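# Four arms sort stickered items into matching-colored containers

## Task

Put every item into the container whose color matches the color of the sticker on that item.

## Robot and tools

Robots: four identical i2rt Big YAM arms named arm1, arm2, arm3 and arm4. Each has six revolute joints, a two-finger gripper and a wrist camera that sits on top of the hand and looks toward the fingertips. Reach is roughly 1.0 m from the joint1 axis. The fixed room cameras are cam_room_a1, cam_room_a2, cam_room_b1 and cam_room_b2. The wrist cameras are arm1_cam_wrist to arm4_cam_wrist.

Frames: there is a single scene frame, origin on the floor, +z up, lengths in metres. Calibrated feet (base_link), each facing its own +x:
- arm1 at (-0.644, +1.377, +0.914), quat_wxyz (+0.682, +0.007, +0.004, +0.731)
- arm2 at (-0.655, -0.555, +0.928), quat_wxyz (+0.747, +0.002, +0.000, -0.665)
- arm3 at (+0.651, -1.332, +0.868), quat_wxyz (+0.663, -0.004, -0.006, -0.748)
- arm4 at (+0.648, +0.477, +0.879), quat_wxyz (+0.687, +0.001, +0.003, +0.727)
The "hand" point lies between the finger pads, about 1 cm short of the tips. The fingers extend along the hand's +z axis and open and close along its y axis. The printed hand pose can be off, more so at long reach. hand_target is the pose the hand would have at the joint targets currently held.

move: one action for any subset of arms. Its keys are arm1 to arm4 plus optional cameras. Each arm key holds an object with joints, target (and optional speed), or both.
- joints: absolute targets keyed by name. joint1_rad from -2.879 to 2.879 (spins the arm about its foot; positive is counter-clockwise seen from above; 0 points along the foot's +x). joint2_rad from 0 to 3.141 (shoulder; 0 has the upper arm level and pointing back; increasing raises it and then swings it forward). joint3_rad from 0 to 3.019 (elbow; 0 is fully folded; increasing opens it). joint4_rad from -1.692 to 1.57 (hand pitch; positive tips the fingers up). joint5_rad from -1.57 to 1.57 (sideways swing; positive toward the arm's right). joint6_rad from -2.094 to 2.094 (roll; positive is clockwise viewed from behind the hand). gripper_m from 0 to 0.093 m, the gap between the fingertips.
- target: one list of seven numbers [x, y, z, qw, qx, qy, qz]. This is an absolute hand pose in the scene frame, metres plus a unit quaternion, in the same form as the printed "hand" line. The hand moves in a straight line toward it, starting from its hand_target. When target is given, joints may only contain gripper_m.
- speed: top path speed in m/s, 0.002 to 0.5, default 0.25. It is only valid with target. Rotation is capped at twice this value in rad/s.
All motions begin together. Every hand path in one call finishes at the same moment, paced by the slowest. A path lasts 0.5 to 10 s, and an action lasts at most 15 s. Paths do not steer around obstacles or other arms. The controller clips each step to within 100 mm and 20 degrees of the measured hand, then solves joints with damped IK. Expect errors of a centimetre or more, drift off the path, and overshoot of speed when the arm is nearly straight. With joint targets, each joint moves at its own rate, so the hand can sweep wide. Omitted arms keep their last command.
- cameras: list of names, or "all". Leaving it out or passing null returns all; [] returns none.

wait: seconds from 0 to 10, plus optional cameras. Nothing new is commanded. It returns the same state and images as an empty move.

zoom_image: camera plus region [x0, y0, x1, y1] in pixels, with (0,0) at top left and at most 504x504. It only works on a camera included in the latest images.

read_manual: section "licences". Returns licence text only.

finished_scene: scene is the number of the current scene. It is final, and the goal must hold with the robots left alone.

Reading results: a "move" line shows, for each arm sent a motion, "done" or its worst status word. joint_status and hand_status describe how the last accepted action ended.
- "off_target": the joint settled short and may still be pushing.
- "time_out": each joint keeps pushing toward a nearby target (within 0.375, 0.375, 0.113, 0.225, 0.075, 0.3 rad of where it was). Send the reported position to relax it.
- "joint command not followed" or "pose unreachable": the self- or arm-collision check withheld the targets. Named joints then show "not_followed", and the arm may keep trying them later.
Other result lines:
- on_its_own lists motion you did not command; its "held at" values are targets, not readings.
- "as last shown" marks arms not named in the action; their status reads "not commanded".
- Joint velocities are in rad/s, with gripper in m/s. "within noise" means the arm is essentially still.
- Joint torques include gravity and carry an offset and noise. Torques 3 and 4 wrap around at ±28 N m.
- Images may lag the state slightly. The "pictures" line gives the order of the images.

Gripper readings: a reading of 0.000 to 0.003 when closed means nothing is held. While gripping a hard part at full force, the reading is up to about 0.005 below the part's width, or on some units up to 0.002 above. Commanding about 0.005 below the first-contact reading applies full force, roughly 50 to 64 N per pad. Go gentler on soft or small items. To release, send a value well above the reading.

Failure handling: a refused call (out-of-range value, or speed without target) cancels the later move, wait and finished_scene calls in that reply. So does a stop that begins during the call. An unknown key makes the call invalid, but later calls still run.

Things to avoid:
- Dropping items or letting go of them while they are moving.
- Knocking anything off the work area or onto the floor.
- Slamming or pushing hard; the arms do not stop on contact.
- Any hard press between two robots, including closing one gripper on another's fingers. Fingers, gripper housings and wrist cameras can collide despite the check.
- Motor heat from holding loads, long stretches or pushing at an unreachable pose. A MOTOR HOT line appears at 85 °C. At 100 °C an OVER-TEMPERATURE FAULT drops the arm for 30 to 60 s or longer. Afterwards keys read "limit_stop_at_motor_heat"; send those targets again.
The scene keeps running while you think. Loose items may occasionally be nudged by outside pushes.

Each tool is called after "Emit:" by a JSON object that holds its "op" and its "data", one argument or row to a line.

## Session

Emit:
{"op": "move", "data": {
  "arm1": {"joints": {"joint1_rad": 1.71, "joint2_rad": 1.571, "joint3_rad": 1.671, "joint4_rad": -1.077, "joint5_rad": 0, "joint6_rad": 0}},
  "arm2": {"joints": {"joint1_rad": -1.45, "joint2_rad": 1.571, "joint3_rad": 1.671, "joint4_rad": -1.077, "joint5_rad": 0, "joint6_rad": 0}},
  "arm3": {"joints": {"joint1_rad": 1.69, "joint2_rad": 1.571, "joint3_rad": 1.671, "joint4_rad": -1.077, "joint5_rad": 0, "joint6_rad": 0}},
  "arm4": {"joints": {"joint1_rad": -1.5, "joint2_rad": 1.571, "joint3_rad": 1.671, "joint4_rad": -1.077, "joint5_rad": 0, "joint6_rad": 0}}
}}

Scene clock: 2.10 s.
Joint torques (N m): arm1=[-2.14 -12.4 14.48 1.4 0.08 -0.04] | arm2=[1.44 -18.08 12.53 2.04 -0.07 0.18] | arm3=[1.08 -16.67 10.97 1.14 0.12 -0.11] | arm4=[0.73 -18.02 11.23 0.98 0.08 -0.1]
Motor temperatures (°C): arm1=[21 24 28 23 21 21 21] | arm2=[23 24 26 22 22 20 23] | arm3=[24 24 24 23 24 23 23] | arm4=[22 22 25 22 24 21 24]
Heat: arm1: hottest joint3_rad 28 °C; arm2: hottest joint3_rad 26 °C; arm3: hottest joint1_rad 24 °C; arm4: hottest joint3_rad 25 °C.
move: arm1 done; arm2 done; arm3 done; arm4 done
Joint velocities: within noise
arm1.joint_positions: joint1_rad=+1.713 joint2_rad=+1.574 joint3_rad=+1.638 joint4_rad=-1.082 joint5_rad=-0.002 joint6_rad=+0.006 gripper_m=+0.09399
arm1.joint_status: all done
arm1.hand: x=-1.2266 y=+1.2508 z=+1.2473 quat_wxyz=(+0.028, +0.955, +0.099, -0.279) (m; scene frame)
arm1.hand_target: x=-1.2327 y=+1.2512 z=+1.2664 quat_wxyz=(+0.028, +0.949, +0.100, -0.298) (m; scene frame)
arm1.hand_status: not commanded
arm2.joint_positions: joint1_rad=-1.459 joint2_rad=+1.582 joint3_rad=+1.659 joint4_rad=-1.082 joint5_rad=+0.002 joint6_rad=-0.013 gripper_m=+0.09398
arm2.joint_status: all done
arm2.hand: x=-1.2466 y=-0.6931 z=+1.2568 quat_wxyz=(-0.028, -0.954, -0.116, +0.277) (m; scene frame)
arm2.hand_target: x=-1.2462 y=-0.6989 z=+1.2701 quat_wxyz=(-0.033, -0.950, -0.114, +0.289) (m; scene frame)
arm2.hand_status: not commanded
arm3.joint_positions: joint1_rad=+1.689 joint2_rad=+1.570 joint3_rad=+1.654 joint4_rad=-1.078 joint5_rad=-0.002 joint6_rad=+0.005 gripper_m=+0.09398
arm3.joint_status: all done
arm3.hand: x=+1.2548 y=-1.3286 z=+1.2033 quat_wxyz=(-0.285, -0.002, -0.958, +0.005) (m; scene frame)
arm3.hand_target: x=+1.2580 y=-1.3284 z=+1.2115 quat_wxyz=(-0.293, +0.001, -0.956, +0.007) (m; scene frame)
arm3.hand_status: not commanded
arm4.joint_positions: joint1_rad=-1.505 joint2_rad=+1.585 joint3_rad=+1.640 joint4_rad=-1.080 joint5_rad=+0.001 joint6_rad=+0.014 gripper_m=+0.09398
arm4.joint_status: all done
arm4.hand: x=+1.2492 y=+0.5518 z=+1.1952 quat_wxyz=(-0.267, +0.053, -0.962, -0.017) (m; scene frame)
arm4.hand_target: x=+1.2521 y=+0.5550 z=+1.2194 quat_wxyz=(-0.290, +0.061, -0.955, -0.017) (m; scene frame)
arm4.hand_status: not commanded
pictures: arm1_cam_wrist, arm2_cam_wrist, arm3_cam_wrist, arm4_cam_wrist, cam_room_a1, cam_room_a2, cam_room_b1, cam_room_b2
Images, in order (width x height): arm1_cam_wrist 672x504, arm2_cam_wrist 672x504, arm3_cam_wrist 672x504, arm4_cam_wrist 672x504, cam_room_a1 672x504, cam_room_a2 672x504, cam_room_b1 672x504, cam_room_b2 672x504.

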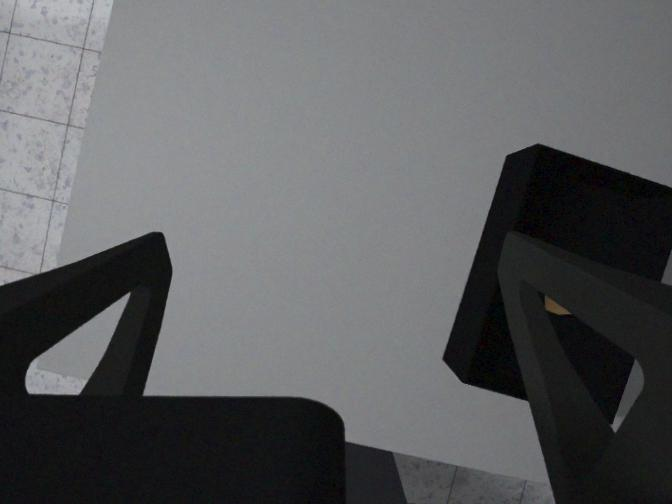

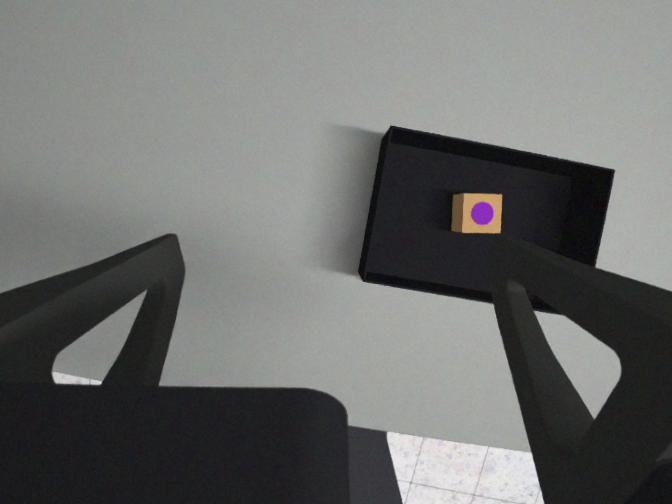

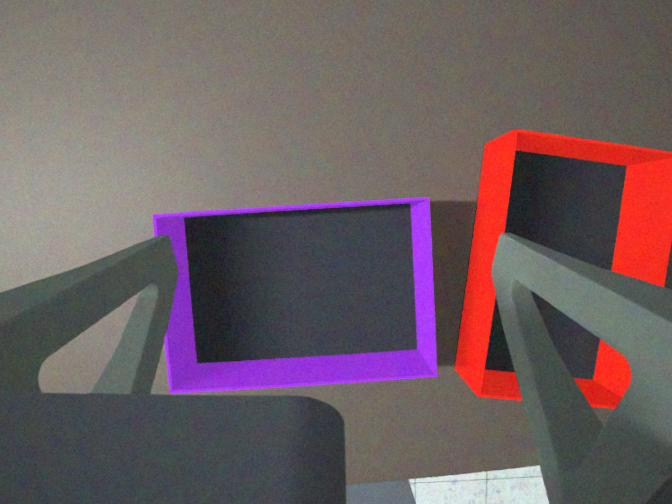

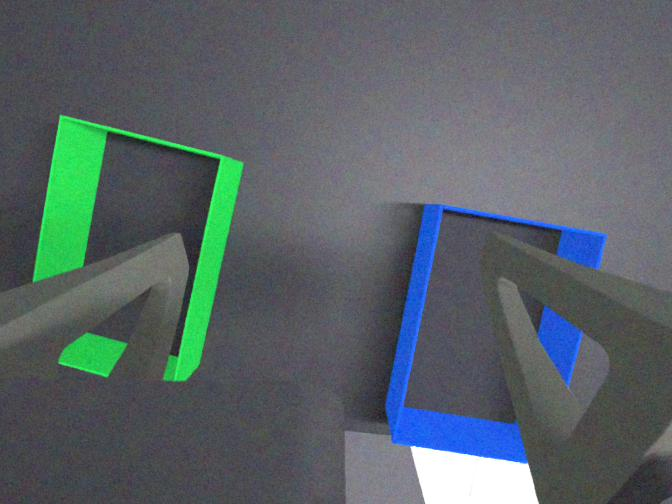

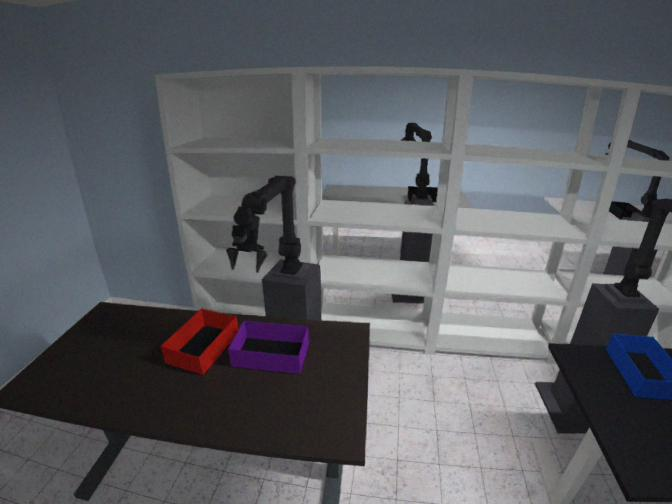

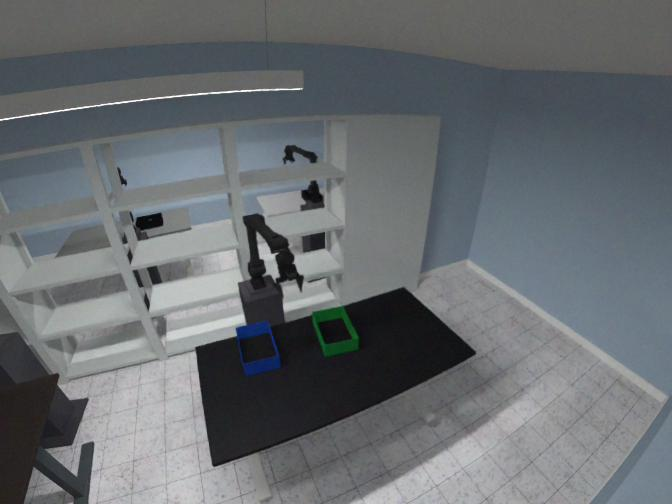

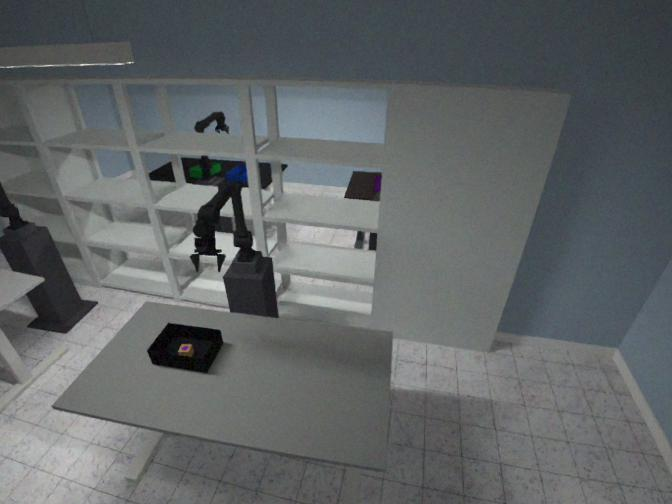

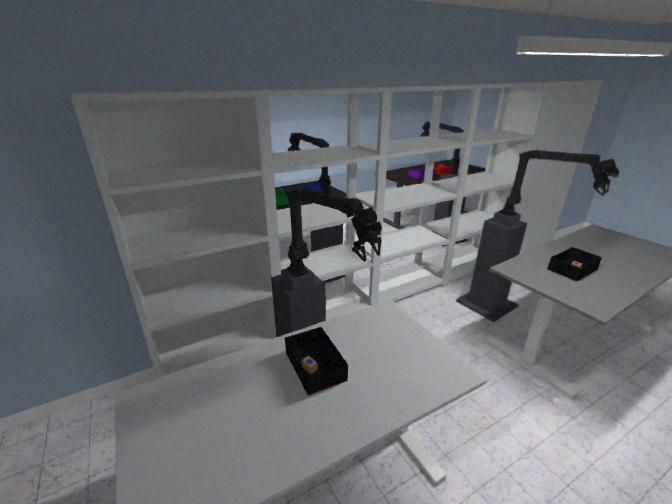

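Emit:
{"op": "move", "data": {
  "arm1": {"target": [-1.116, 1.559, 0.873, 0.0410, -0.9581, 0.1775, 0.2212], "speed": 0.35},
  "arm2": {"target": [-1.258, -0.486, 0.846, -0.0255, -0.9682, -0.1103, 0.2236], "speed": 0.35},
  "arm3": {"joints": {"joint2_rad": 0.8, "joint3_rad": 0.9, "joint4_rad": -1.16}},
  "arm4": {"joints": {"joint2_rad": 0.8, "joint3_rad": 0.9, "joint4_rad": -1.16}},
  "cameras": ["arm1_cam_wrist", "arm2_cam_wrist"]
}}

Scene clock: 19.70 s.
Joint torques (N m): arm1=[-1.14 -11.99 7.3 1.66 -0.11 -0.07] | arm2=[1.08 -19.55 8.8 2.28 -0.35 -0.09] | arm3=[1.2 -3.6 9.35 0.88 0.13 -0.11] | arm4=[1.03 -3.72 9.68 0.7 0.09 -0.1]
Motor temperatures (°C): arm1=[21 24 30 23 21 21 21] | arm2=[23 25 28 22 22 20 23] | arm3=[24 25 26 23 24 23 23] | arm4=[22 23 29 22 24 21 24]
Heat: arm1: hottest joint3_rad 30 °C; arm2: hottest joint3_rad 28 °C; arm3: hottest joint3_rad 26 °C; arm4: hottest joint3_rad 29 °C.
move: arm1 done; arm2 off_target; arm3 done; arm4 done
Joint velocities: within noise
arm1.joint_positions: joint1_rad=+1.131 joint2_rad=+1.814 joint3_rad=+0.860 joint4_rad=-0.208 joint5_rad=+0.005 joint6_rad=+0.008 gripper_m=+0.09400
arm1.joint_status: not commanded
arm1.hand: x=-1.1081 y=+1.5590 z=+0.8664 quat_wxyz=(-0.039, +0.960, -0.185, -0.207) (m; scene frame)
arm1.hand_target: x=-1.1159 y=+1.5590 z=+0.8731 quat_wxyz=(-0.041, +0.958, -0.178, -0.221) (m; scene frame)
arm1.hand_status: done (0.010 m and 1.9 deg from the pose sent, 0.497 m and 33.4 deg at the start)
arm2.joint_positions: joint1_rad=-1.853 joint2_rad=+2.054 joint3_rad=+1.173 joint4_rad=-0.292 joint5_rad=-0.166 joint6_rad=-0.335 gripper_m=+0.09398
arm2.joint_status: not commanded
arm2.hand: x=-1.2467 y=-0.4848 z=+0.8422 quat_wxyz=(-0.029, -0.972, -0.100, +0.210) (m; scene frame)
arm2.hand_target: x=-1.2577 y=-0.4860 z=+0.8462 quat_wxyz=(-0.025, -0.968, -0.110, +0.223) (m; scene frame)
arm2.hand_status: off_target (0.012 m and 2.1 deg from the pose sent, 0.460 m and 6.4 deg at the start)
arm3.joint_positions: joint1_rad=+1.689 joint2_rad=+0.802 joint3_rad=+0.900 joint4_rad=-1.158 joint5_rad=-0.002 joint6_rad=+0.005 gripper_m=+0.09398
arm3.joint_status: all done
arm3.hand: x=+0.9584 y=-1.3287 z=+1.1410 quat_wxyz=(-0.254, -0.002, -0.967, +0.005) (m; scene frame)
arm3.hand_target: x=+0.9577 y=-1.3289 z=+1.1411 quat_wxyz=(-0.253, +0.001, -0.967, +0.007) (m; scene frame)
arm3.hand_status: not commanded
arm4.joint_positions: joint1_rad=-1.505 joint2_rad=+0.803 joint3_rad=+0.892 joint4_rad=-1.154 joint5_rad=+0.001 joint6_rad=+0.014 gripper_m=+0.09398
arm4.joint_status: all done
arm4.hand: x=+0.9541 y=+0.5153 z=+1.1464 quat_wxyz=(-0.247, +0.053, -0.967, -0.015) (m; scene frame)
arm4.hand_target: x=+0.9537 y=+0.5167 z=+1.1506 quat_wxyz=(-0.250, +0.062, -0.966, -0.014) (m; scene frame)
arm4.hand_status: not commanded
pictures: arm1_cam_wrist, arm2_cam_wrist
Images, in order (width x height): arm1_cam_wrist 672x504, arm2_cam_wrist 672x504.

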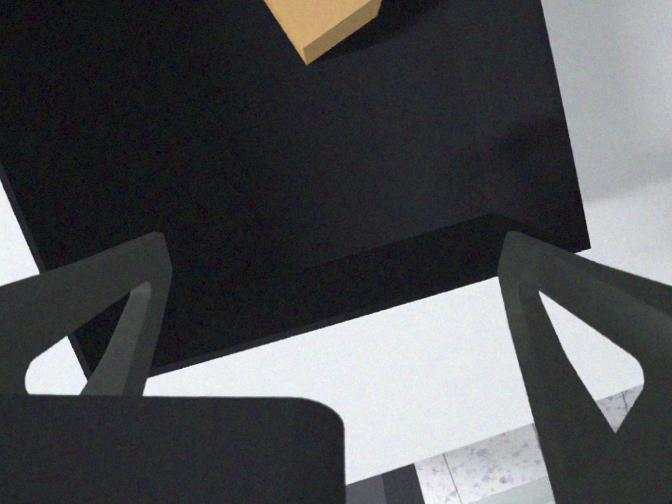

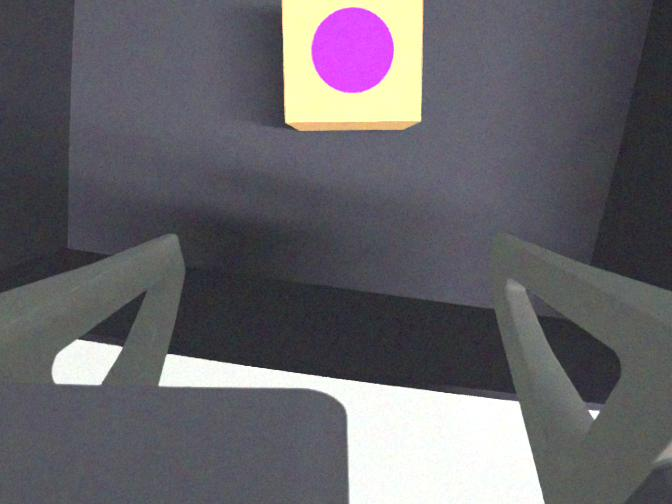

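Emit:
{"op": "move", "data": {
  "arm1": {"target": [-1.186, 1.596, 0.843, -0.0196, -0.9707, -0.0849, 0.2241], "speed": 0.25},
  "arm2": {"target": [-1.324, -0.493, 0.744, -0.0255, -0.9682, -0.1103, 0.2236], "speed": 0.15},
  "cameras": ["arm1_cam_wrist", "arm2_cam_wrist"]
}}

Scene clock: 49.67 s.
Joint torques (N m): arm1=[-1.61 -13.74 11.11 0.59 -0.29 -0.07] | arm2=[1.49 -20.6 10.48 2.18 -0.03 0.18] | arm3=[1.38 -3.55 9.4 0.9 0.12 -0.1] | arm4=[1.08 -3.6 9.58 0.49 0.07 -0.11]
Motor temperatures (°C): arm1=[21 24 30 23 21 21 21] | arm2=[23 26 30 22 22 20 23] | arm3=[24 24 27 23 24 23 23] | arm4=[22 22 32 22 24 21 24]
Heat: arm1: hottest joint3_rad 30 °C; arm2: hottest joint3_rad 30 °C; arm3: hottest joint3_rad 27 °C; arm4: hottest joint3_rad 32 °C.
move: arm1 off_target; arm2 off_target
Joint velocities: within noise
arm1.joint_positions: joint1_rad=+1.052 joint2_rad=+2.023 joint3_rad=+1.116 joint4_rad=-0.325 joint5_rad=-0.256 joint6_rad=-0.575 gripper_m=+0.09400
arm1.joint_status: not commanded
arm1.hand: x=-1.1712 y=+1.5837 z=+0.8367 quat_wxyz=(+0.026, +0.973, +0.083, -0.215) (m; scene frame)
arm1.hand_target: x=-1.1853 y=+1.5958 z=+0.8434 quat_wxyz=(+0.019, +0.971, +0.085, -0.224) (m; scene frame)
arm1.hand_status: off_target (0.020 m and 1.3 deg from the pose sent, 0.089 m and 31.8 deg at the start)
arm2.joint_positions: joint1_rad=-1.829 joint2_rad=+2.345 joint3_rad=+1.399 joint4_rad=-0.225 joint5_rad=-0.162 joint6_rad=-0.335 gripper_m=+0.09398
arm2.joint_status: not commanded
arm2.hand: x=-1.3057 y=-0.4898 z=+0.7469 quat_wxyz=(-0.029, -0.971, -0.111, +0.210) (m; scene frame)
arm2.hand_target: x=-1.3232 y=-0.4932 z=+0.7447 quat_wxyz=(-0.026, -0.968, -0.110, +0.224) (m; scene frame)
arm2.hand_status: off_target (0.019 m and 1.6 deg from the pose sent, 0.125 m and 2.1 deg at the start)
arm3, arm4: as last shown
pictures: arm1_cam_wrist, arm2_cam_wrist
Images, in order (width x height): arm1_cam_wrist 672x504, arm2_cam_wrist 672x504.

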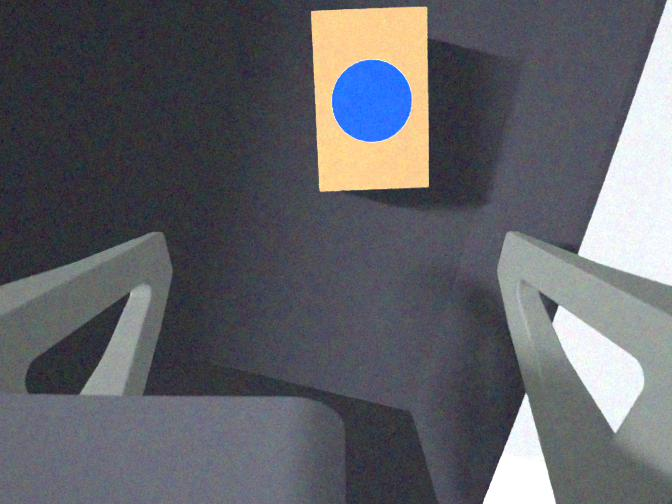

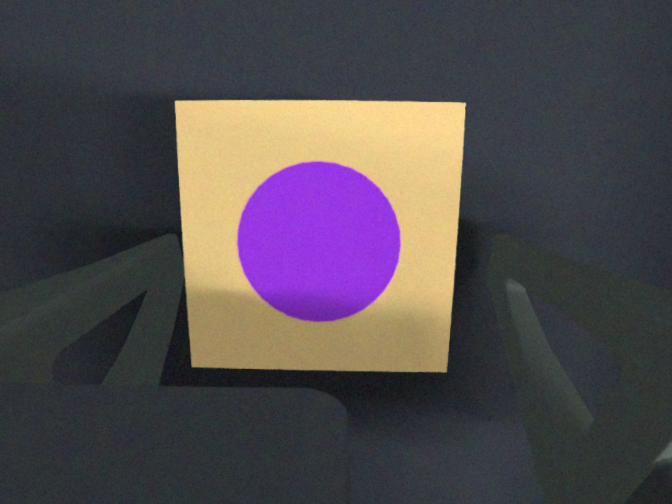

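Emit:
{"op": "move", "data": {
  "arm1": {"target": [-1.233, 1.600, 0.746, -0.0235, -0.9690, -0.1018, 0.2237], "speed": 0.15},
  "arm2": {"joints": {"gripper_m": 0.042}},
  "cameras": ["arm1_cam_wrist", "arm2_cam_wrist"]
}}

Scene clock: 60.47 s.
Joint torques (N m): arm1=[-0.56 -17.38 9.96 1.62 -0.16 -0.06] | arm2=[1.32 -20.72 10.37 2.13 -0.09 0.19] | arm3=[1.32 -3.55 9.4 0.88 0.12 -0.11] | arm4=[1.2 -3.6 9.66 0.68 0.07 -0.09]
Motor temperatures (°C): arm1=[21 25 31 23 21 21 21] | arm2=[23 27 31 22 22 20 23] | arm3=[24 24 27 23 24 23 23] | arm4=[22 22 33 22 24 21 24]
Heat: arm1: hottest joint3_rad 31 °C; arm2: hottest joint3_rad 31 °C; arm3: hottest joint3_rad 27 °C; arm4: hottest joint3_rad 33 °C.
move: arm1 off_target; arm2 off_target
Joint velocities: within noise
arm1.joint_positions: joint1_rad=+1.064 joint2_rad=+2.309 joint3_rad=+1.292 joint4_rad=-0.254 joint5_rad=-0.262 joint6_rad=-0.584 gripper_m=+0.09399
arm1.joint_status: not commanded
arm1.hand: x=-1.2076 y=+1.5917 z=+0.7343 quat_wxyz=(+0.038, +0.975, +0.092, -0.200) (m; scene frame)
arm1.hand_target: x=-1.2319 y=+1.5995 z=+0.7469 quat_wxyz=(+0.024, +0.969, +0.102, -0.224) (m; scene frame)
arm1.hand_status: off_target (0.029 m and 3.4 deg from the pose sent, 0.111 m and 2.4 deg at the start)
arm2.joint_positions: joint1_rad=-1.829 joint2_rad=+2.345 joint3_rad=+1.400 joint4_rad=-0.224 joint5_rad=-0.160 joint6_rad=-0.335 gripper_m=+0.05300
arm2.joint_status: gripper_m off_target (ended at +0.05303, target +0.04200)
arm2.hand: x=-1.3064 y=-0.4895 z=+0.7473 quat_wxyz=(-0.028, -0.971, -0.111, +0.211) (m; scene frame)
arm2.hand_target: x=-1.3233 y=-0.4932 z=+0.7448 quat_wxyz=(-0.026, -0.968, -0.110, +0.224) (m; scene frame)
arm2.hand_status: not commanded
arm3, arm4: as last shown
pictures: arm1_cam_wrist, arm2_cam_wrist
Images, in order (width x height): arm1_cam_wrist 672x504, arm2_cam_wrist 672x504.

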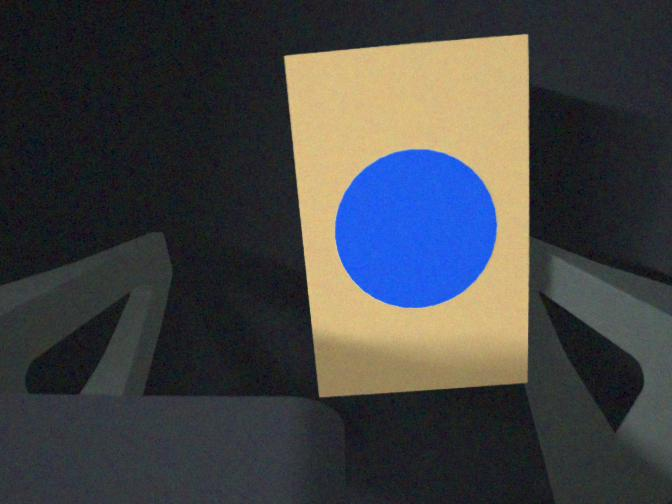

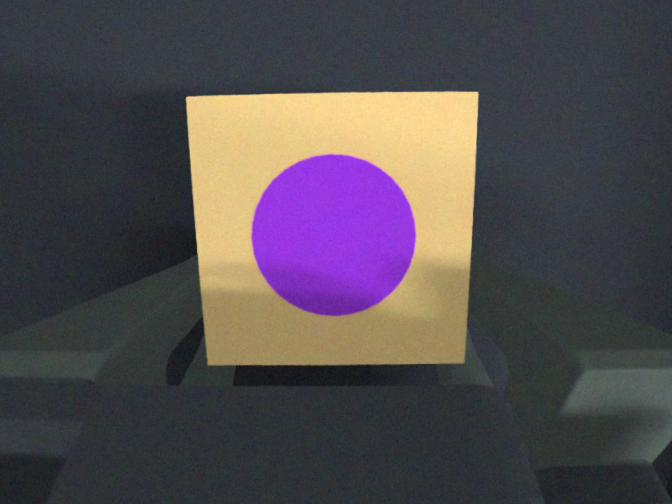

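Emit:
{"op": "move", "data": {
  "arm1": {"target": [-1.240, 1.614, 0.752, -0.0337, -0.9609, -0.1351, 0.2396], "speed": 0.12},
  "arm2": {"target": [-1.25, -0.48, 0.95, -0.0255, -0.9682, -0.1103, 0.2236], "speed": 0.2},
  "cameras": ["arm1_cam_wrist", "arm2_cam_wrist"]
}}

Scene clock: 70.47 s.
Joint torques (N m): arm1=[-2.78 -15.97 10.76 0.73 -0.23 -0.09] | arm2=[0.09 -19.31 8.5 1.09 -0.38 -0.08] | arm3=[1.38 -3.49 9.36 0.9 0.12 -0.11] | arm4=[0.97 -3.84 9.62 0.61 0.09 -0.08]
Motor temperatures (°C): arm1=[21 25 31 23 21 21 21] | arm2=[23 27 30 22 22 20 23] | arm3=[24 24 27 23 24 23 23] | arm4=[22 22 33 22 24 21 24]
Heat: arm1: hottest joint3_rad 31 °C; arm2: hottest joint3_rad 30 °C; arm3: hottest joint3_rad 27 °C; arm4: hottest joint3_rad 33 °C.
move: arm1 off_target; arm2 done
Joint velocities: within noise
arm1.joint_positions: joint1_rad=+1.056 joint2_rad=+2.309 joint3_rad=+1.327 joint4_rad=-0.256 joint5_rad=-0.319 joint6_rad=-0.670 gripper_m=+0.09399
arm1.joint_status: not commanded
arm1.hand: x=-1.2257 y=+1.5955 z=+0.7469 quat_wxyz=(+0.044, +0.963, +0.136, -0.229) (m; scene frame)
arm1.hand_target: x=-1.2391 y=+1.6138 z=+0.7526 quat_wxyz=(+0.033, +0.961, +0.135, -0.240) (m; scene frame)
arm1.hand_status: off_target (0.024 m and 1.7 deg from the pose sent, 0.043 m and 6.9 deg at the start)
arm2.joint_positions: joint1_rad=-1.855 joint2_rad=+1.857 joint3_rad=+1.220 joint4_rad=-0.489 joint5_rad=-0.172 joint6_rad=-0.348 gripper_m=+0.05300
arm2.joint_status: not commanded
arm2.hand: x=-1.2573 y=-0.4828 z=+0.9550 quat_wxyz=(-0.023, -0.966, -0.107, +0.233) (m; scene frame)
arm2.hand_target: x=-1.2499 y=-0.4801 z=+0.9499 quat_wxyz=(-0.026, -0.968, -0.110, +0.223) (m; scene frame)
arm2.hand_status: done (0.009 m and 1.2 deg from the pose sent, 0.211 m and 1.5 deg at the start)
arm3, arm4: as last shown
pictures: arm1_cam_wrist, arm2_cam_wrist
Images, in order (width x height): arm1_cam_wrist 672x504, arm2_cam_wrist 672x504.

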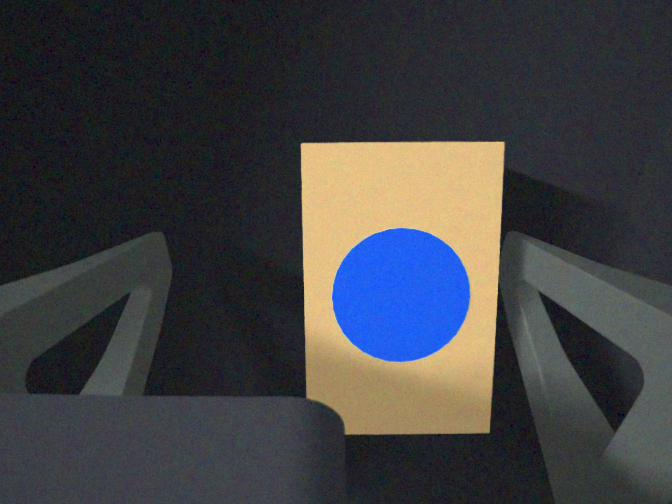

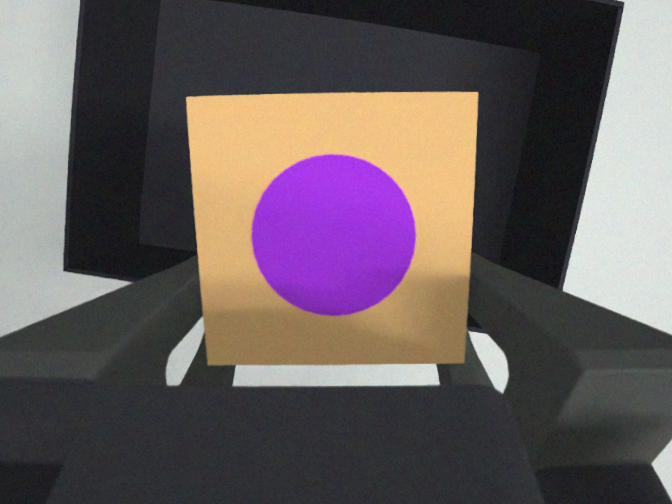

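Emit:
{"op": "move", "data": {
  "arm1": {"target": [-1.243, 1.629, 0.750, -0.0337, -0.9609, -0.1351, 0.2396], "speed": 0.12},
  "arm2": {"joints": {"joint2_rad": 0.8, "joint3_rad": 1.0, "joint4_rad": -1.34, "joint5_rad": 0, "joint6_rad": 0}},
  "cameras": ["arm1_cam_wrist"]
}}

Scene clock: 80.03 s.
Joint torques (N m): arm1=[-3.08 -15.85 10.77 0.57 -0.18 -0.02] | arm2=[0.26 -4.01 11.66 1.14 0.15 0.21] | arm3=[1.2 -3.49 9.35 0.92 0.12 -0.11] | arm4=[0.67 -3.66 9.5 0.73 0.08 -0.1]
Motor temperatures (°C): arm1=[21 26 32 23 21 21 21] | arm2=[23 27 30 22 22 20 24] | arm3=[24 24 27 23 24 23 23] | arm4=[22 22 34 22 24 21 24]
Heat: arm1: hottest joint3_rad 32 °C; arm2: hottest joint3_rad 30 °C; arm3: hottest joint3_rad 27 °C; arm4: hottest joint3_rad 34 °C.
move: arm1 off_target; arm2 done
Joint velocities: within noise
arm1.joint_positions: joint1_rad=+1.034 joint2_rad=+2.325 joint3_rad=+1.366 joint4_rad=-0.280 joint5_rad=-0.326 joint6_rad=-0.693 gripper_m=+0.09399
arm1.joint_status: not commanded
arm1.hand: x=-1.2306 y=+1.6121 z=+0.7469 quat_wxyz=(+0.042, +0.962, +0.136, -0.231) (m; scene frame)
arm1.hand_target: x=-1.2422 y=+1.6289 z=+0.7505 quat_wxyz=(+0.033, +0.961, +0.135, -0.240) (m; scene frame)
arm1.hand_status: off_target (0.021 m and 1.4 deg from the pose sent, 0.038 m and 1.7 deg at the start)
arm2.joint_positions: joint1_rad=-1.857 joint2_rad=+0.801 joint3_rad=+0.994 joint4_rad=-1.328 joint5_rad=-0.003 joint6_rad=-0.015 gripper_m=+0.05301
arm2.joint_status: all done
arm2.hand: x=-0.9373 y=-0.5083 z=+1.2278 quat_wxyz=(+0.020, -0.974, +0.075, +0.215) (m; scene frame)
arm2.hand_target: x=-0.9351 y=-0.5063 z=+1.2299 quat_wxyz=(+0.020, -0.973, +0.085, +0.212) (m; scene frame)
arm2.hand_status: not commanded
arm3, arm4: as last shown
pictures: arm1_cam_wrist
Images, in order (width x height): arm1_cam_wrist 672x504.

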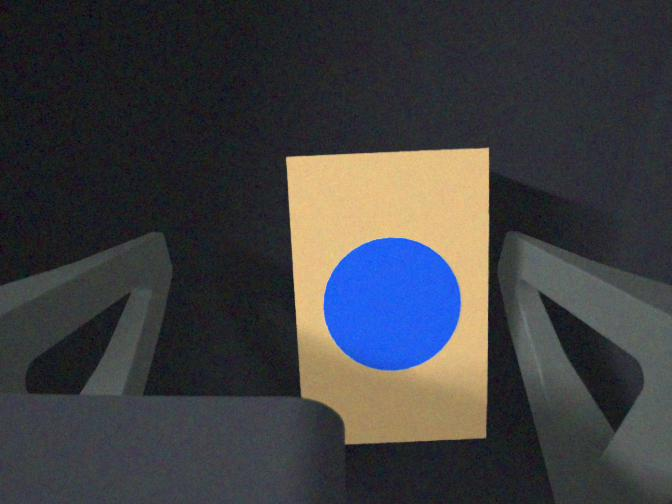

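Emit:
{"op": "move", "data": {
  "arm1": {"joints": {"gripper_m": 0.034}},
  "arm2": {"joints": {"joint1_rad": 0.98}},
  "cameras": ["arm1_cam_wrist", "cam_room_b2"]
}}

Scene clock: 87.33 s.
Joint torques (N m): arm1=[-2.43 -16.85 10.65 0.73 -0.2 -0.05] | arm2=[1.03 -4.07 11.63 1.14 0.12 0.18] | arm3=[1.38 -3.55 9.35 0.9 0.13 -0.1] | arm4=[1.08 -3.72 9.65 0.57 0.07 -0.08]
Motor temperatures (°C): arm1=[21 26 32 23 21 21 21] | arm2=[23 26 31 22 22 20 24] | arm3=[24 24 27 23 24 23 23] | arm4=[22 22 34 22 24 21 24]
Heat: arm1: hottest joint3_rad 32 °C; arm2: hottest joint3_rad 31 °C; arm3: hottest joint3_rad 27 °C; arm4: hottest joint3_rad 34 °C.
move: arm1 off_target; arm2 done
Joint velocities: within noise
arm1.joint_positions: joint1_rad=+1.028 joint2_rad=+2.325 joint3_rad=+1.369 joint4_rad=-0.280 joint5_rad=-0.325 joint6_rad=-0.694 gripper_m=+0.04391
arm1.joint_status: gripper_m off_target (ended at +0.04393, target +0.03400)
arm1.hand: x=-1.2305 y=+1.6159 z=+0.7476 quat_wxyz=(+0.040, +0.962, +0.135, -0.232) (m; scene frame)
arm1.hand_target: x=-1.2422 y=+1.6288 z=+0.7506 quat_wxyz=(+0.033, +0.961, +0.135, -0.240) (m; scene frame)
arm1.hand_status: not commanded
arm2.joint_positions: joint1_rad=+0.977 joint2_rad=+0.801 joint3_rad=+0.994 joint4_rad=-1.328 joint5_rad=-0.003 joint6_rad=-0.012 gripper_m=+0.05298
arm2.joint_status: all done
arm2.hand: x=-0.4018 y=-0.6874 z=+1.2282 quat_wxyz=(-0.211, -0.225, -0.950, +0.049) (m; scene frame)
arm2.hand_target: x=-0.4033 y=-0.6862 z=+1.2303 quat_wxyz=(-0.209, -0.230, -0.949, +0.049) (m; scene frame)
arm2.hand_status: not commanded
arm3, arm4: as last shown
arm4.hand_target: x=+0.9537 y=+0.5167 z=+1.1506 quat_wxyz=(-0.250, +0.062, -0.966, -0.015) (m; scene frame)
pictures: arm1_cam_wrist, cam_room_b2
Images, in order (width x height): arm1_cam_wrist 672x504, cam_room_b2 672x504.

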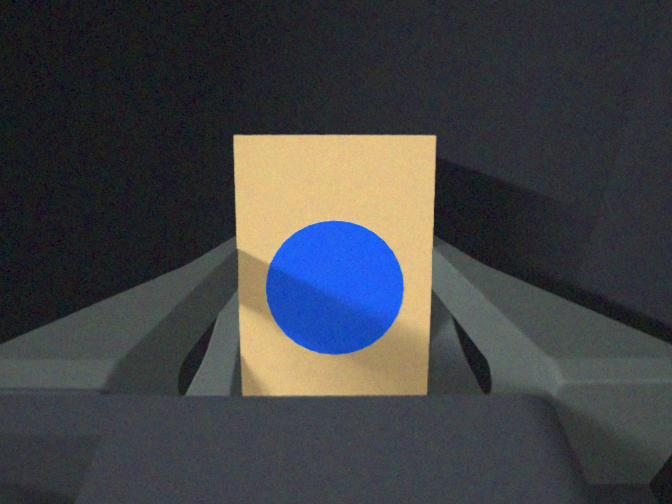

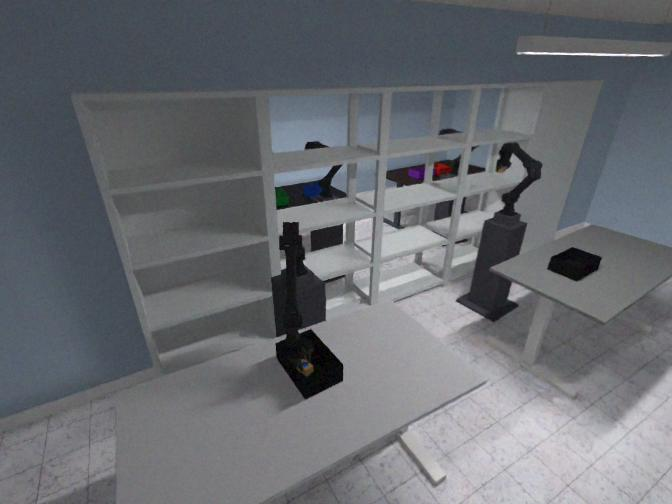

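Emit:
{"op": "move", "data": {
  "arm1": {"target": [-1.16, 1.59, 0.93, -0.0337, -0.9609, -0.1351, 0.2396], "speed": 0.2},
  "arm2": {"target": [-0.388, -0.692, 1.11, 0.2187, 0.2283, 0.9473, -0.0527], "speed": 0.25},
  "cameras": ["arm1_cam_wrist"]
}}

Emit:
{"op": "move", "data": {
  "arm1": {"joints": {"joint2_rad": 0.8, "joint3_rad": 1.0, "joint4_rad": -1.34, "joint5_rad": 0, "joint6_rad": 0}},
  "arm2": {"target": [0.005, -0.89, 1.075, 0.2187, 0.2283, 0.9473, -0.0527], "speed": 0.25},
  "cameras": ["arm2_cam_wrist", "cam_room_a1"]
}}

Scene clock: 104.10 s.
Joint torques (N m): arm1=[-3.14 -14.74 8.91 0.54 -0.31 -0.07] | arm2=[1.55 -3.49 10.69 2.52 0.15 0.22] | arm3=[1.38 -3.66 9.39 0.88 0.12 -0.11] | arm4=[1.61 -3.55 9.68 0.61 0.07 -0.09]
Motor temperatures (°C): arm1=[21 26 32 23 22 21 22] | arm2=[23 26 33 22 22 20 24] | arm3=[24 24 28 23 24 23 23] | arm4=[22 22 35 22 24 21 24]
Heat: arm1: hottest joint3_rad 32 °C; arm2: hottest joint3_rad 33 °C; arm3: hottest joint3_rad 28 °C; arm4: hottest joint3_rad 35 °C.
move: arm1 done; arm2 done
Joint velocities: within noise
arm1.joint_positions: joint1_rad=+1.024 joint2_rad=+1.841 joint3_rad=+1.120 joint4_rad=-0.501 joint5_rad=-0.325 joint6_rad=-0.700 gripper_m=+0.04390
arm1.joint_status: not commanded
arm1.hand: x=-1.1626 y=+1.5847 z=+0.9254 quat_wxyz=(+0.035, +0.961, +0.136, -0.239) (m; scene frame)
arm1.hand_target: x=-1.1600 y=+1.5900 z=+0.9299 quat_wxyz=(+0.034, +0.961, +0.135, -0.240) (m; scene frame)
arm1.hand_status: done (0.007 m and 0.2 deg from the pose sent, 0.197 m and 1.2 deg at the start)
arm2.joint_positions: joint1_rad=+0.979 joint2_rad=+0.814 joint3_rad=+0.694 joint4_rad=-1.004 joint5_rad=+0.002 joint6_rad=-0.010 gripper_m=+0.05298
arm2.joint_status: not commanded
arm2.hand: x=-0.3919 y=-0.6923 z=+1.1134 quat_wxyz=(-0.216, -0.225, -0.949, +0.053) (m; scene frame)
arm2.hand_target: x=-0.3881 y=-0.6919 z=+1.1102 quat_wxyz=(-0.219, -0.228, -0.947, +0.053) (m; scene frame)
arm2.hand_status: done (0.005 m and 0.5 deg from the pose sent, 0.119 m and 1.1 deg at the start)
arm3, arm4: as last shown
pictures: arm1_cam_wrist
Images, in order (width x height): arm1_cam_wrist 672x504.

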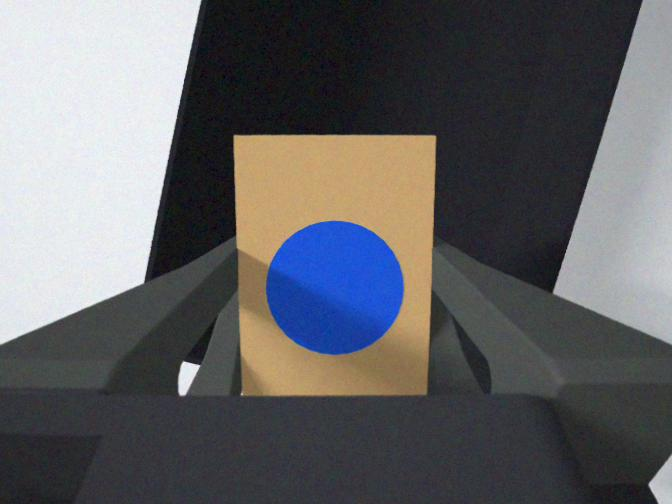

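Scene clock: 106.57 s.
Joint torques (N m): arm1=[-2.14 -0.73 12.81 0.46 0.08 0.11] | arm2=[1.44 -21.95 16.61 1.05 0.12 0.21] | arm3=[1.32 -3.55 9.37 0.91 0.13 -0.1] | arm4=[1.38 -4.01 9.54 0.79 0.07 -0.1]
Motor temperatures (°C): arm1=[21 26 32 23 22 21 22] | arm2=[23 26 33 22 22 20 24] | arm3=[24 24 28 23 24 23 23] | arm4=[22 22 35 22 24 21 24]
Heat: arm1: hottest joint3_rad 32 °C; arm2: hottest joint3_rad 33 °C; arm3: hottest joint3_rad 28 °C; arm4: hottest joint3_rad 35 °C.
move: arm1 done; arm2 off_target
Joint velocities: within noise
arm1.joint_positions: joint1_rad=+1.022 joint2_rad=+0.798 joint3_rad=+0.980 joint4_rad=-1.331 joint5_rad=-0.002 joint6_rad=-0.008 gripper_m=+0.04390
arm1.joint_status: all done
arm1.hand: x=-0.8895 y=+1.5072 z=+1.2118 quat_wxyz=(-0.049, +0.949, -0.229, -0.211) (m; scene frame)
arm1.hand_target: x=-0.8892 y=+1.5102 z=+1.2202 quat_wxyz=(-0.051, +0.946, -0.237, -0.215) (m; scene frame)
arm1.hand_status: not commanded
arm2.joint_positions: joint1_rad=+0.979 joint2_rad=+2.025 joint3_rad=+1.796 joint4_rad=-0.921 joint5_rad=+0.002 joint6_rad=-0.010 gripper_m=+0.05298
arm2.joint_status: not commanded
arm2.hand: x=-0.0143 y=-0.8862 z=+1.0579 quat_wxyz=(-0.203, -0.226, -0.952, +0.049) (m; scene frame)
arm2.hand_target: x=+0.0037 y=-0.8892 z=+1.0752 quat_wxyz=(-0.220, -0.228, -0.947, +0.053) (m; scene frame)
arm2.hand_status: off_target (0.026 m and 2.0 deg from the pose sent, 0.445 m and 0.5 deg at the start)
arm3, arm4: as last shown
pictures: arm2_cam_wrist, cam_room_a1
Images, in order (width x height): arm2_cam_wrist 672x504, cam_room_a1 672x504.

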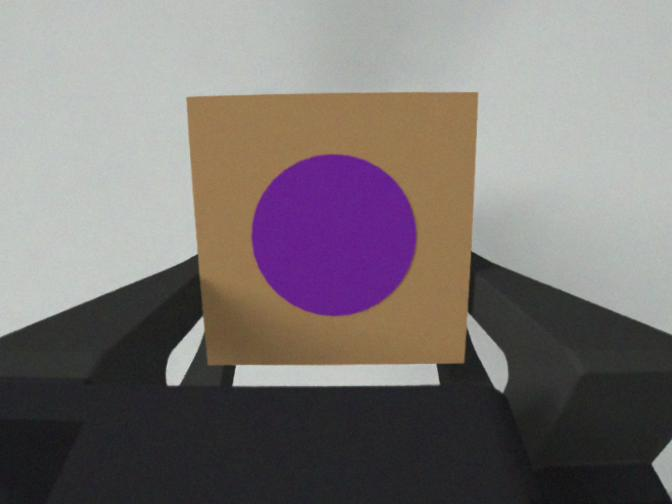

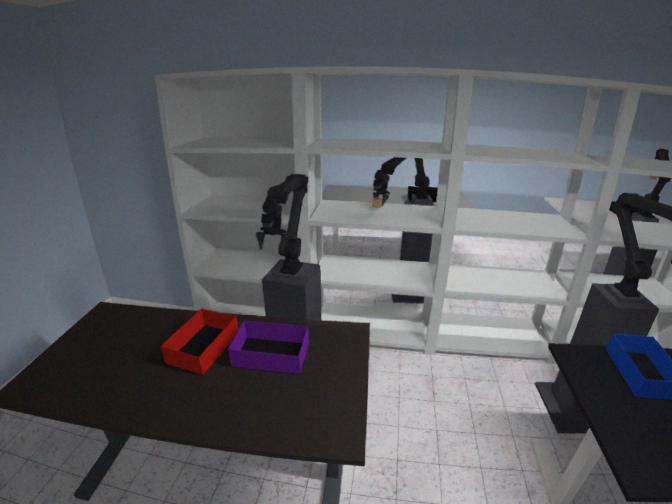

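Emit:
{"op": "move", "data": {
  "arm1": {"joints": {"joint1_rad": -2.26}},
  "arm2": {"target": [0.010, -0.893, 1.032, 0.2187, 0.2283, 0.9473, -0.0527], "speed": 0.1},
  "arm3": {"joints": {"joint1_rad": -2.047}},
  "arm4": {"joints": {"joint1_rad": 0.89}},
  "cameras": ["arm2_cam_wrist", "cam_room_a1"]
}}

Scene clock: 115.63 s.
Joint torques (N m): arm1=[-1.9 -0.79 13.22 0.72 -0.05 0.14] | arm2=[1.32 -22.18 13.34 2.43 0.11 0.2] | arm3=[0.73 -3.72 9.31 0.92 -0.07 -0.11] | arm4=[0.97 -3.43 9.66 0.55 0.12 -0.09]
Motor temperatures (°C): arm1=[21 26 34 23 21 21 22] | arm2=[23 26 35 22 22 20 24] | arm3=[24 24 28 23 24 23 23] | arm4=[22 22 35 22 24 21 24]
Heat: arm1: hottest joint3_rad 34 °C; arm2: hottest joint3_rad 35 °C; arm3: hottest joint3_rad 28 °C; arm4: hottest joint3_rad 35 °C.
move: arm1 done; arm2 off_target; arm3 done; arm4 done
Joint velocities: within noise
arm1.joint_positions: joint1_rad=-2.255 joint2_rad=+0.801 joint3_rad=+0.980 joint4_rad=-1.331 joint5_rad=+0.002 joint6_rad=-0.007 gripper_m=+0.04390
arm1.joint_status: all done
arm1.hand: x=-0.4085 y=+1.2127 z=+1.2028 quat_wxyz=(-0.190, -0.293, -0.935, +0.065) (m; scene frame)
arm1.hand_target: x=-0.4084 y=+1.2113 z=+1.2119 quat_wxyz=(-0.196, -0.298, -0.932, +0.066) (m; scene frame)
arm1.hand_status: not commanded
arm2.joint_positions: joint1_rad=+0.979 joint2_rad=+2.069 joint3_rad=+1.796 joint4_rad=-0.872 joint5_rad=+0.002 joint6_rad=-0.010 gripper_m=+0.05298
arm2.joint_status: not commanded
arm2.hand: x=-0.0049 y=-0.8910 z=+1.0317 quat_wxyz=(-0.205, -0.226, -0.951, +0.050) (m; scene frame)
arm2.hand_target: x=+0.0095 y=-0.8926 z=+1.0320 quat_wxyz=(-0.219, -0.228, -0.947, +0.052) (m; scene frame)
arm2.hand_status: off_target (0.015 m and 1.7 deg from the pose sent, 0.036 m and 2.0 deg at the start)
arm3.joint_positions: joint1_rad=-2.038 joint2_rad=+0.802 joint3_rad=+0.900 joint4_rad=-1.158 joint5_rad=+0.002 joint6_rad=+0.005 gripper_m=+0.09403
arm3.joint_status: all done
arm3.hand: x=+0.3950 y=-1.1566 z=+1.1380 quat_wxyz=(+0.068, -0.926, +0.284, +0.240) (m; scene frame)
arm3.hand_target: x=+0.3969 y=-1.1550 z=+1.1381 quat_wxyz=(+0.068, -0.925, +0.286, +0.239) (m; scene frame)
arm3.hand_status: not commanded
arm4.joint_positions: joint1_rad=+0.888 joint2_rad=+0.803 joint3_rad=+0.892 joint4_rad=-1.154 joint5_rad=-0.001 joint6_rad=+0.012 gripper_m=+0.09401
arm4.joint_status: all done
arm4.hand: x=+0.4003 y=+0.6585 z=+1.1485 quat_wxyz=(-0.073, +0.919, -0.304, -0.240) (m; scene frame)
arm4.hand_target: x=+0.4003 y=+0.6581 z=+1.1528 quat_wxyz=(-0.075, +0.920, -0.298, -0.242) (m; scene frame)
arm4.hand_status: not commanded
pictures: arm2_cam_wrist, cam_room_a1
Images, in order (width x height): arm2_cam_wrist 672x504, cam_room_a1 672x504.

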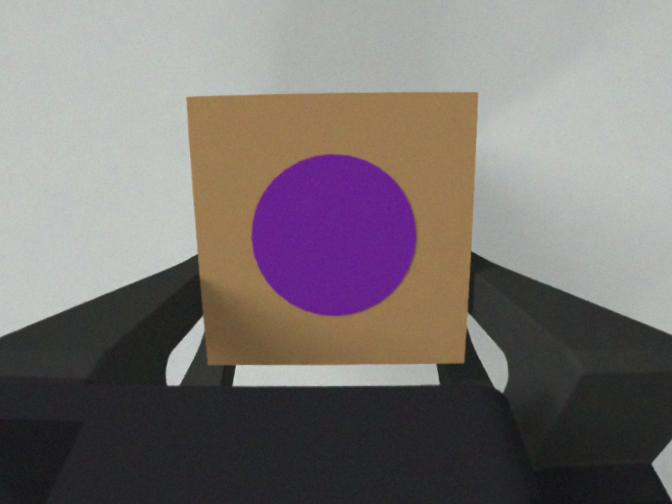

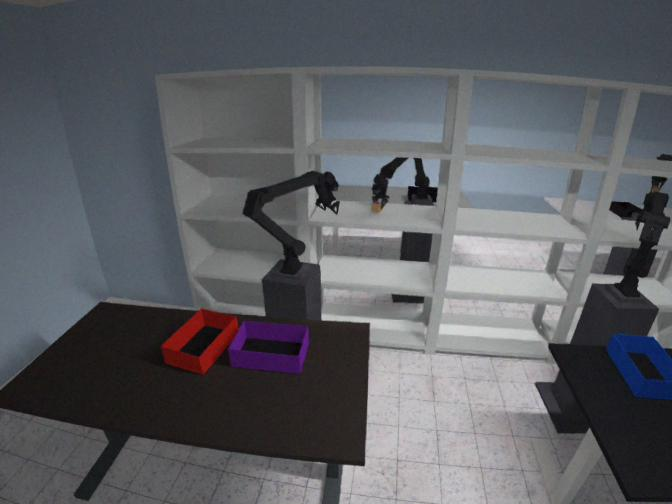

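Emit:
{"op": "move", "data": {
  "arm1": {"target": [-0.39, 1.198, 1.115, 0.2304, 0.2959, 0.9241, -0.0738], "speed": 0.25},
  "arm2": {"target": [0.010, -0.893, 1.019, 0.2187, 0.2283, 0.9473, -0.0527], "speed": 0.1},
  "cameras": []
}}

Emit:
{"op": "move", "data": {
  "arm1": {"target": [0.008, 0.905, 1.088, 0.2304, 0.2959, 0.9241, -0.0738], "speed": 0.25},
  "arm2": {"target": [0.010, -0.893, 1.010, 0.2187, 0.2283, 0.9473, -0.0527], "speed": 0.1},
  "cameras": ["arm1_cam_wrist", "arm2_cam_wrist", "cam_room_a1", "cam_room_a2"]
}}

Scene clock: 121.67 s.
Joint torques (N m): arm1=[-2.9 -1.49 12.66 1.8 0 0.11] | arm2=[1.38 -21.3 11.85 2.51 0.13 0.2] | arm3=[0.73 -3.72 9.4 0.9 -0.08 -0.11] | arm4=[0.97 -3.66 9.54 0.76 0.11 -0.1]
Motor temperatures (°C): arm1=[21 26 34 23 21 21 22] | arm2=[23 27 35 22 22 20 24] | arm3=[24 24 28 23 24 23 23] | arm4=[22 22 35 22 24 21 24]
Heat: arm1: hottest joint3_rad 34 °C; arm2: hottest joint3_rad 35 °C; arm3: hottest joint3_rad 28 °C; arm4: hottest joint3_rad 35 °C.
move: arm1 off_target; arm2 off_target
Joint velocities: within noise
arm1.joint_positions: joint1_rad=-2.255 joint2_rad=+0.802 joint3_rad=+0.713 joint4_rad=-1.010 joint5_rad=-0.005 joint6_rad=-0.007 gripper_m=+0.04390
arm1.joint_status: not commanded
arm1.hand: x=-0.3958 y=+1.2043 z=+1.1066 quat_wxyz=(-0.216, -0.290, -0.930, +0.070) (m; scene frame)
arm1.hand_target: x=-0.3903 y=+1.1982 z=+1.1151 quat_wxyz=(-0.230, -0.296, -0.924, +0.074) (m; scene frame)
arm1.hand_status: off_target (0.012 m and 2.0 deg from the pose sent, 0.091 m and 4.9 deg at the start)
arm2.joint_positions: joint1_rad=+0.979 joint2_rad=+2.070 joint3_rad=+1.796 joint4_rad=-0.843 joint5_rad=+0.002 joint6_rad=-0.010 gripper_m=+0.05298
arm2.joint_status: not commanded
arm2.hand: x=+0.0007 y=-0.8939 z=+1.0341 quat_wxyz=(-0.218, -0.225, -0.948, +0.053) (m; scene frame)
arm2.hand_target: x=+0.0094 y=-0.8926 z=+1.0191 quat_wxyz=(-0.219, -0.228, -0.947, +0.053) (m; scene frame)
arm2.hand_status: off_target (0.018 m and 0.4 deg from the pose sent, 0.020 m and 1.7 deg at the start)
arm3, arm4: as last shown
pictures: none
No camera images: "cameras" was empty.

Scene clock: 124.60 s.
Joint torques (N m): arm1=[-2.96 -20.66 17.72 0.75 -0.02 0.01] | arm2=[1.38 -21.54 10.85 2.51 0.13 0.2] | arm3=[0.73 -3.84 9.35 0.9 -0.08 -0.1] | arm4=[1.08 -4.13 9.54 0.64 0.13 -0.08]
Motor temperatures (°C): arm1=[21 26 35 23 21 21 22] | arm2=[23 27 35 22 22 20 24] | arm3=[24 24 28 23 24 23 23] | arm4=[22 22 35 22 24 21 24]
Heat: arm1: hottest joint3_rad 35 °C; arm2: hottest joint3_rad 35 °C; arm3: hottest joint3_rad 28 °C; arm4: hottest joint3_rad 35 °C.
move: arm1 off_target; arm2 off_target
Joint velocities: within noise
arm1.joint_positions: joint1_rad=-2.259 joint2_rad=+2.195 joint3_rad=+2.140 joint4_rad=-1.067 joint5_rad=-0.009 joint6_rad=-0.007 gripper_m=+0.04390
arm1.joint_status: not commanded
arm1.hand: x=-0.0004 y=+0.9213 z=+1.0582 quat_wxyz=(-0.205, -0.293, -0.932, +0.065) (m; scene frame)
arm1.hand_target: x=+0.0062 y=+0.9063 z=+1.0881 quat_wxyz=(-0.231, -0.296, -0.924, +0.074) (m; scene frame)
arm1.hand_status: off_target (0.035 m and 3.2 deg from the pose sent, 0.503 m and 2.0 deg at the start)
arm2.joint_positions: joint1_rad=+0.979 joint2_rad=+2.077 joint3_rad=+1.796 joint4_rad=-0.824 joint5_rad=+0.002 joint6_rad=-0.010 gripper_m=+0.05298
arm2.joint_status: not commanded
arm2.hand: x=+0.0043 y=-0.8957 z=+1.0310 quat_wxyz=(-0.224, -0.225, -0.947, +0.055) (m; scene frame)
arm2.hand_target: x=+0.0093 y=-0.8926 z=+1.0102 quat_wxyz=(-0.219, -0.228, -0.947, +0.053) (m; scene frame)
arm2.hand_status: off_target (0.022 m and 0.8 deg from the pose sent, 0.026 m and 0.4 deg at the start)
arm3, arm4: as last shown
pictures: arm1_cam_wrist, arm2_cam_wrist, cam_room_a1, cam_room_a2
Images, in order (width x height): arm1_cam_wrist 672x504, arm2_cam_wrist 672x504, cam_room_a1 672x504, cam_room_a2 672x504.

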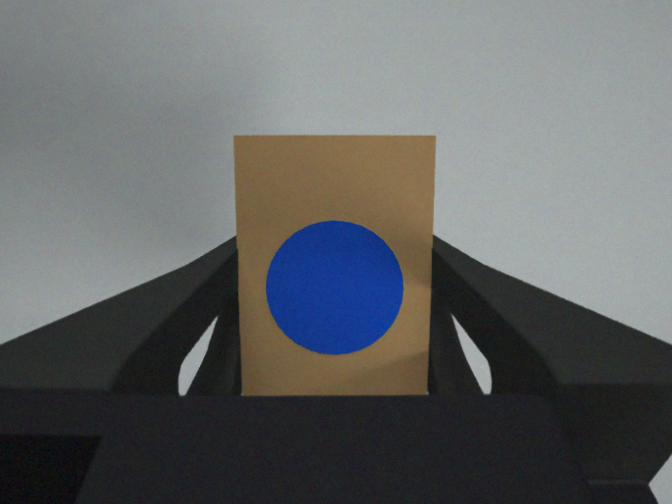

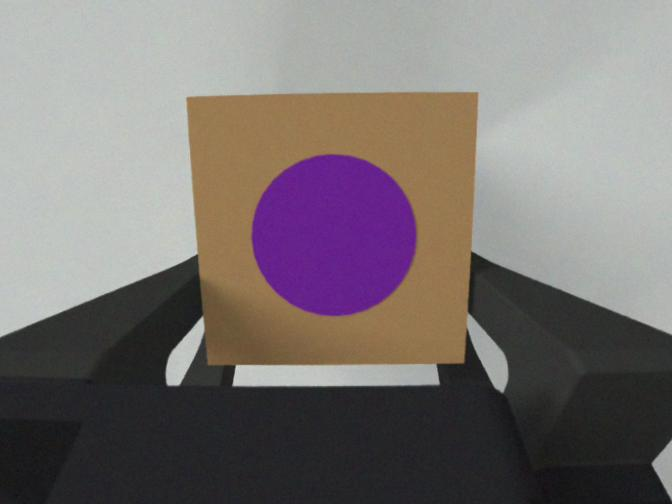

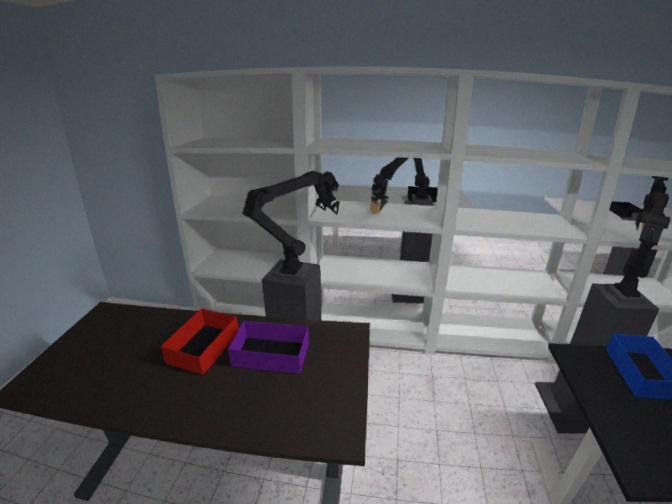

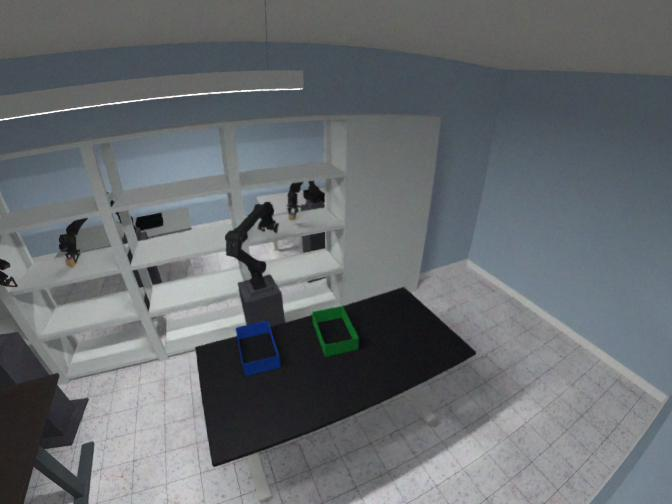

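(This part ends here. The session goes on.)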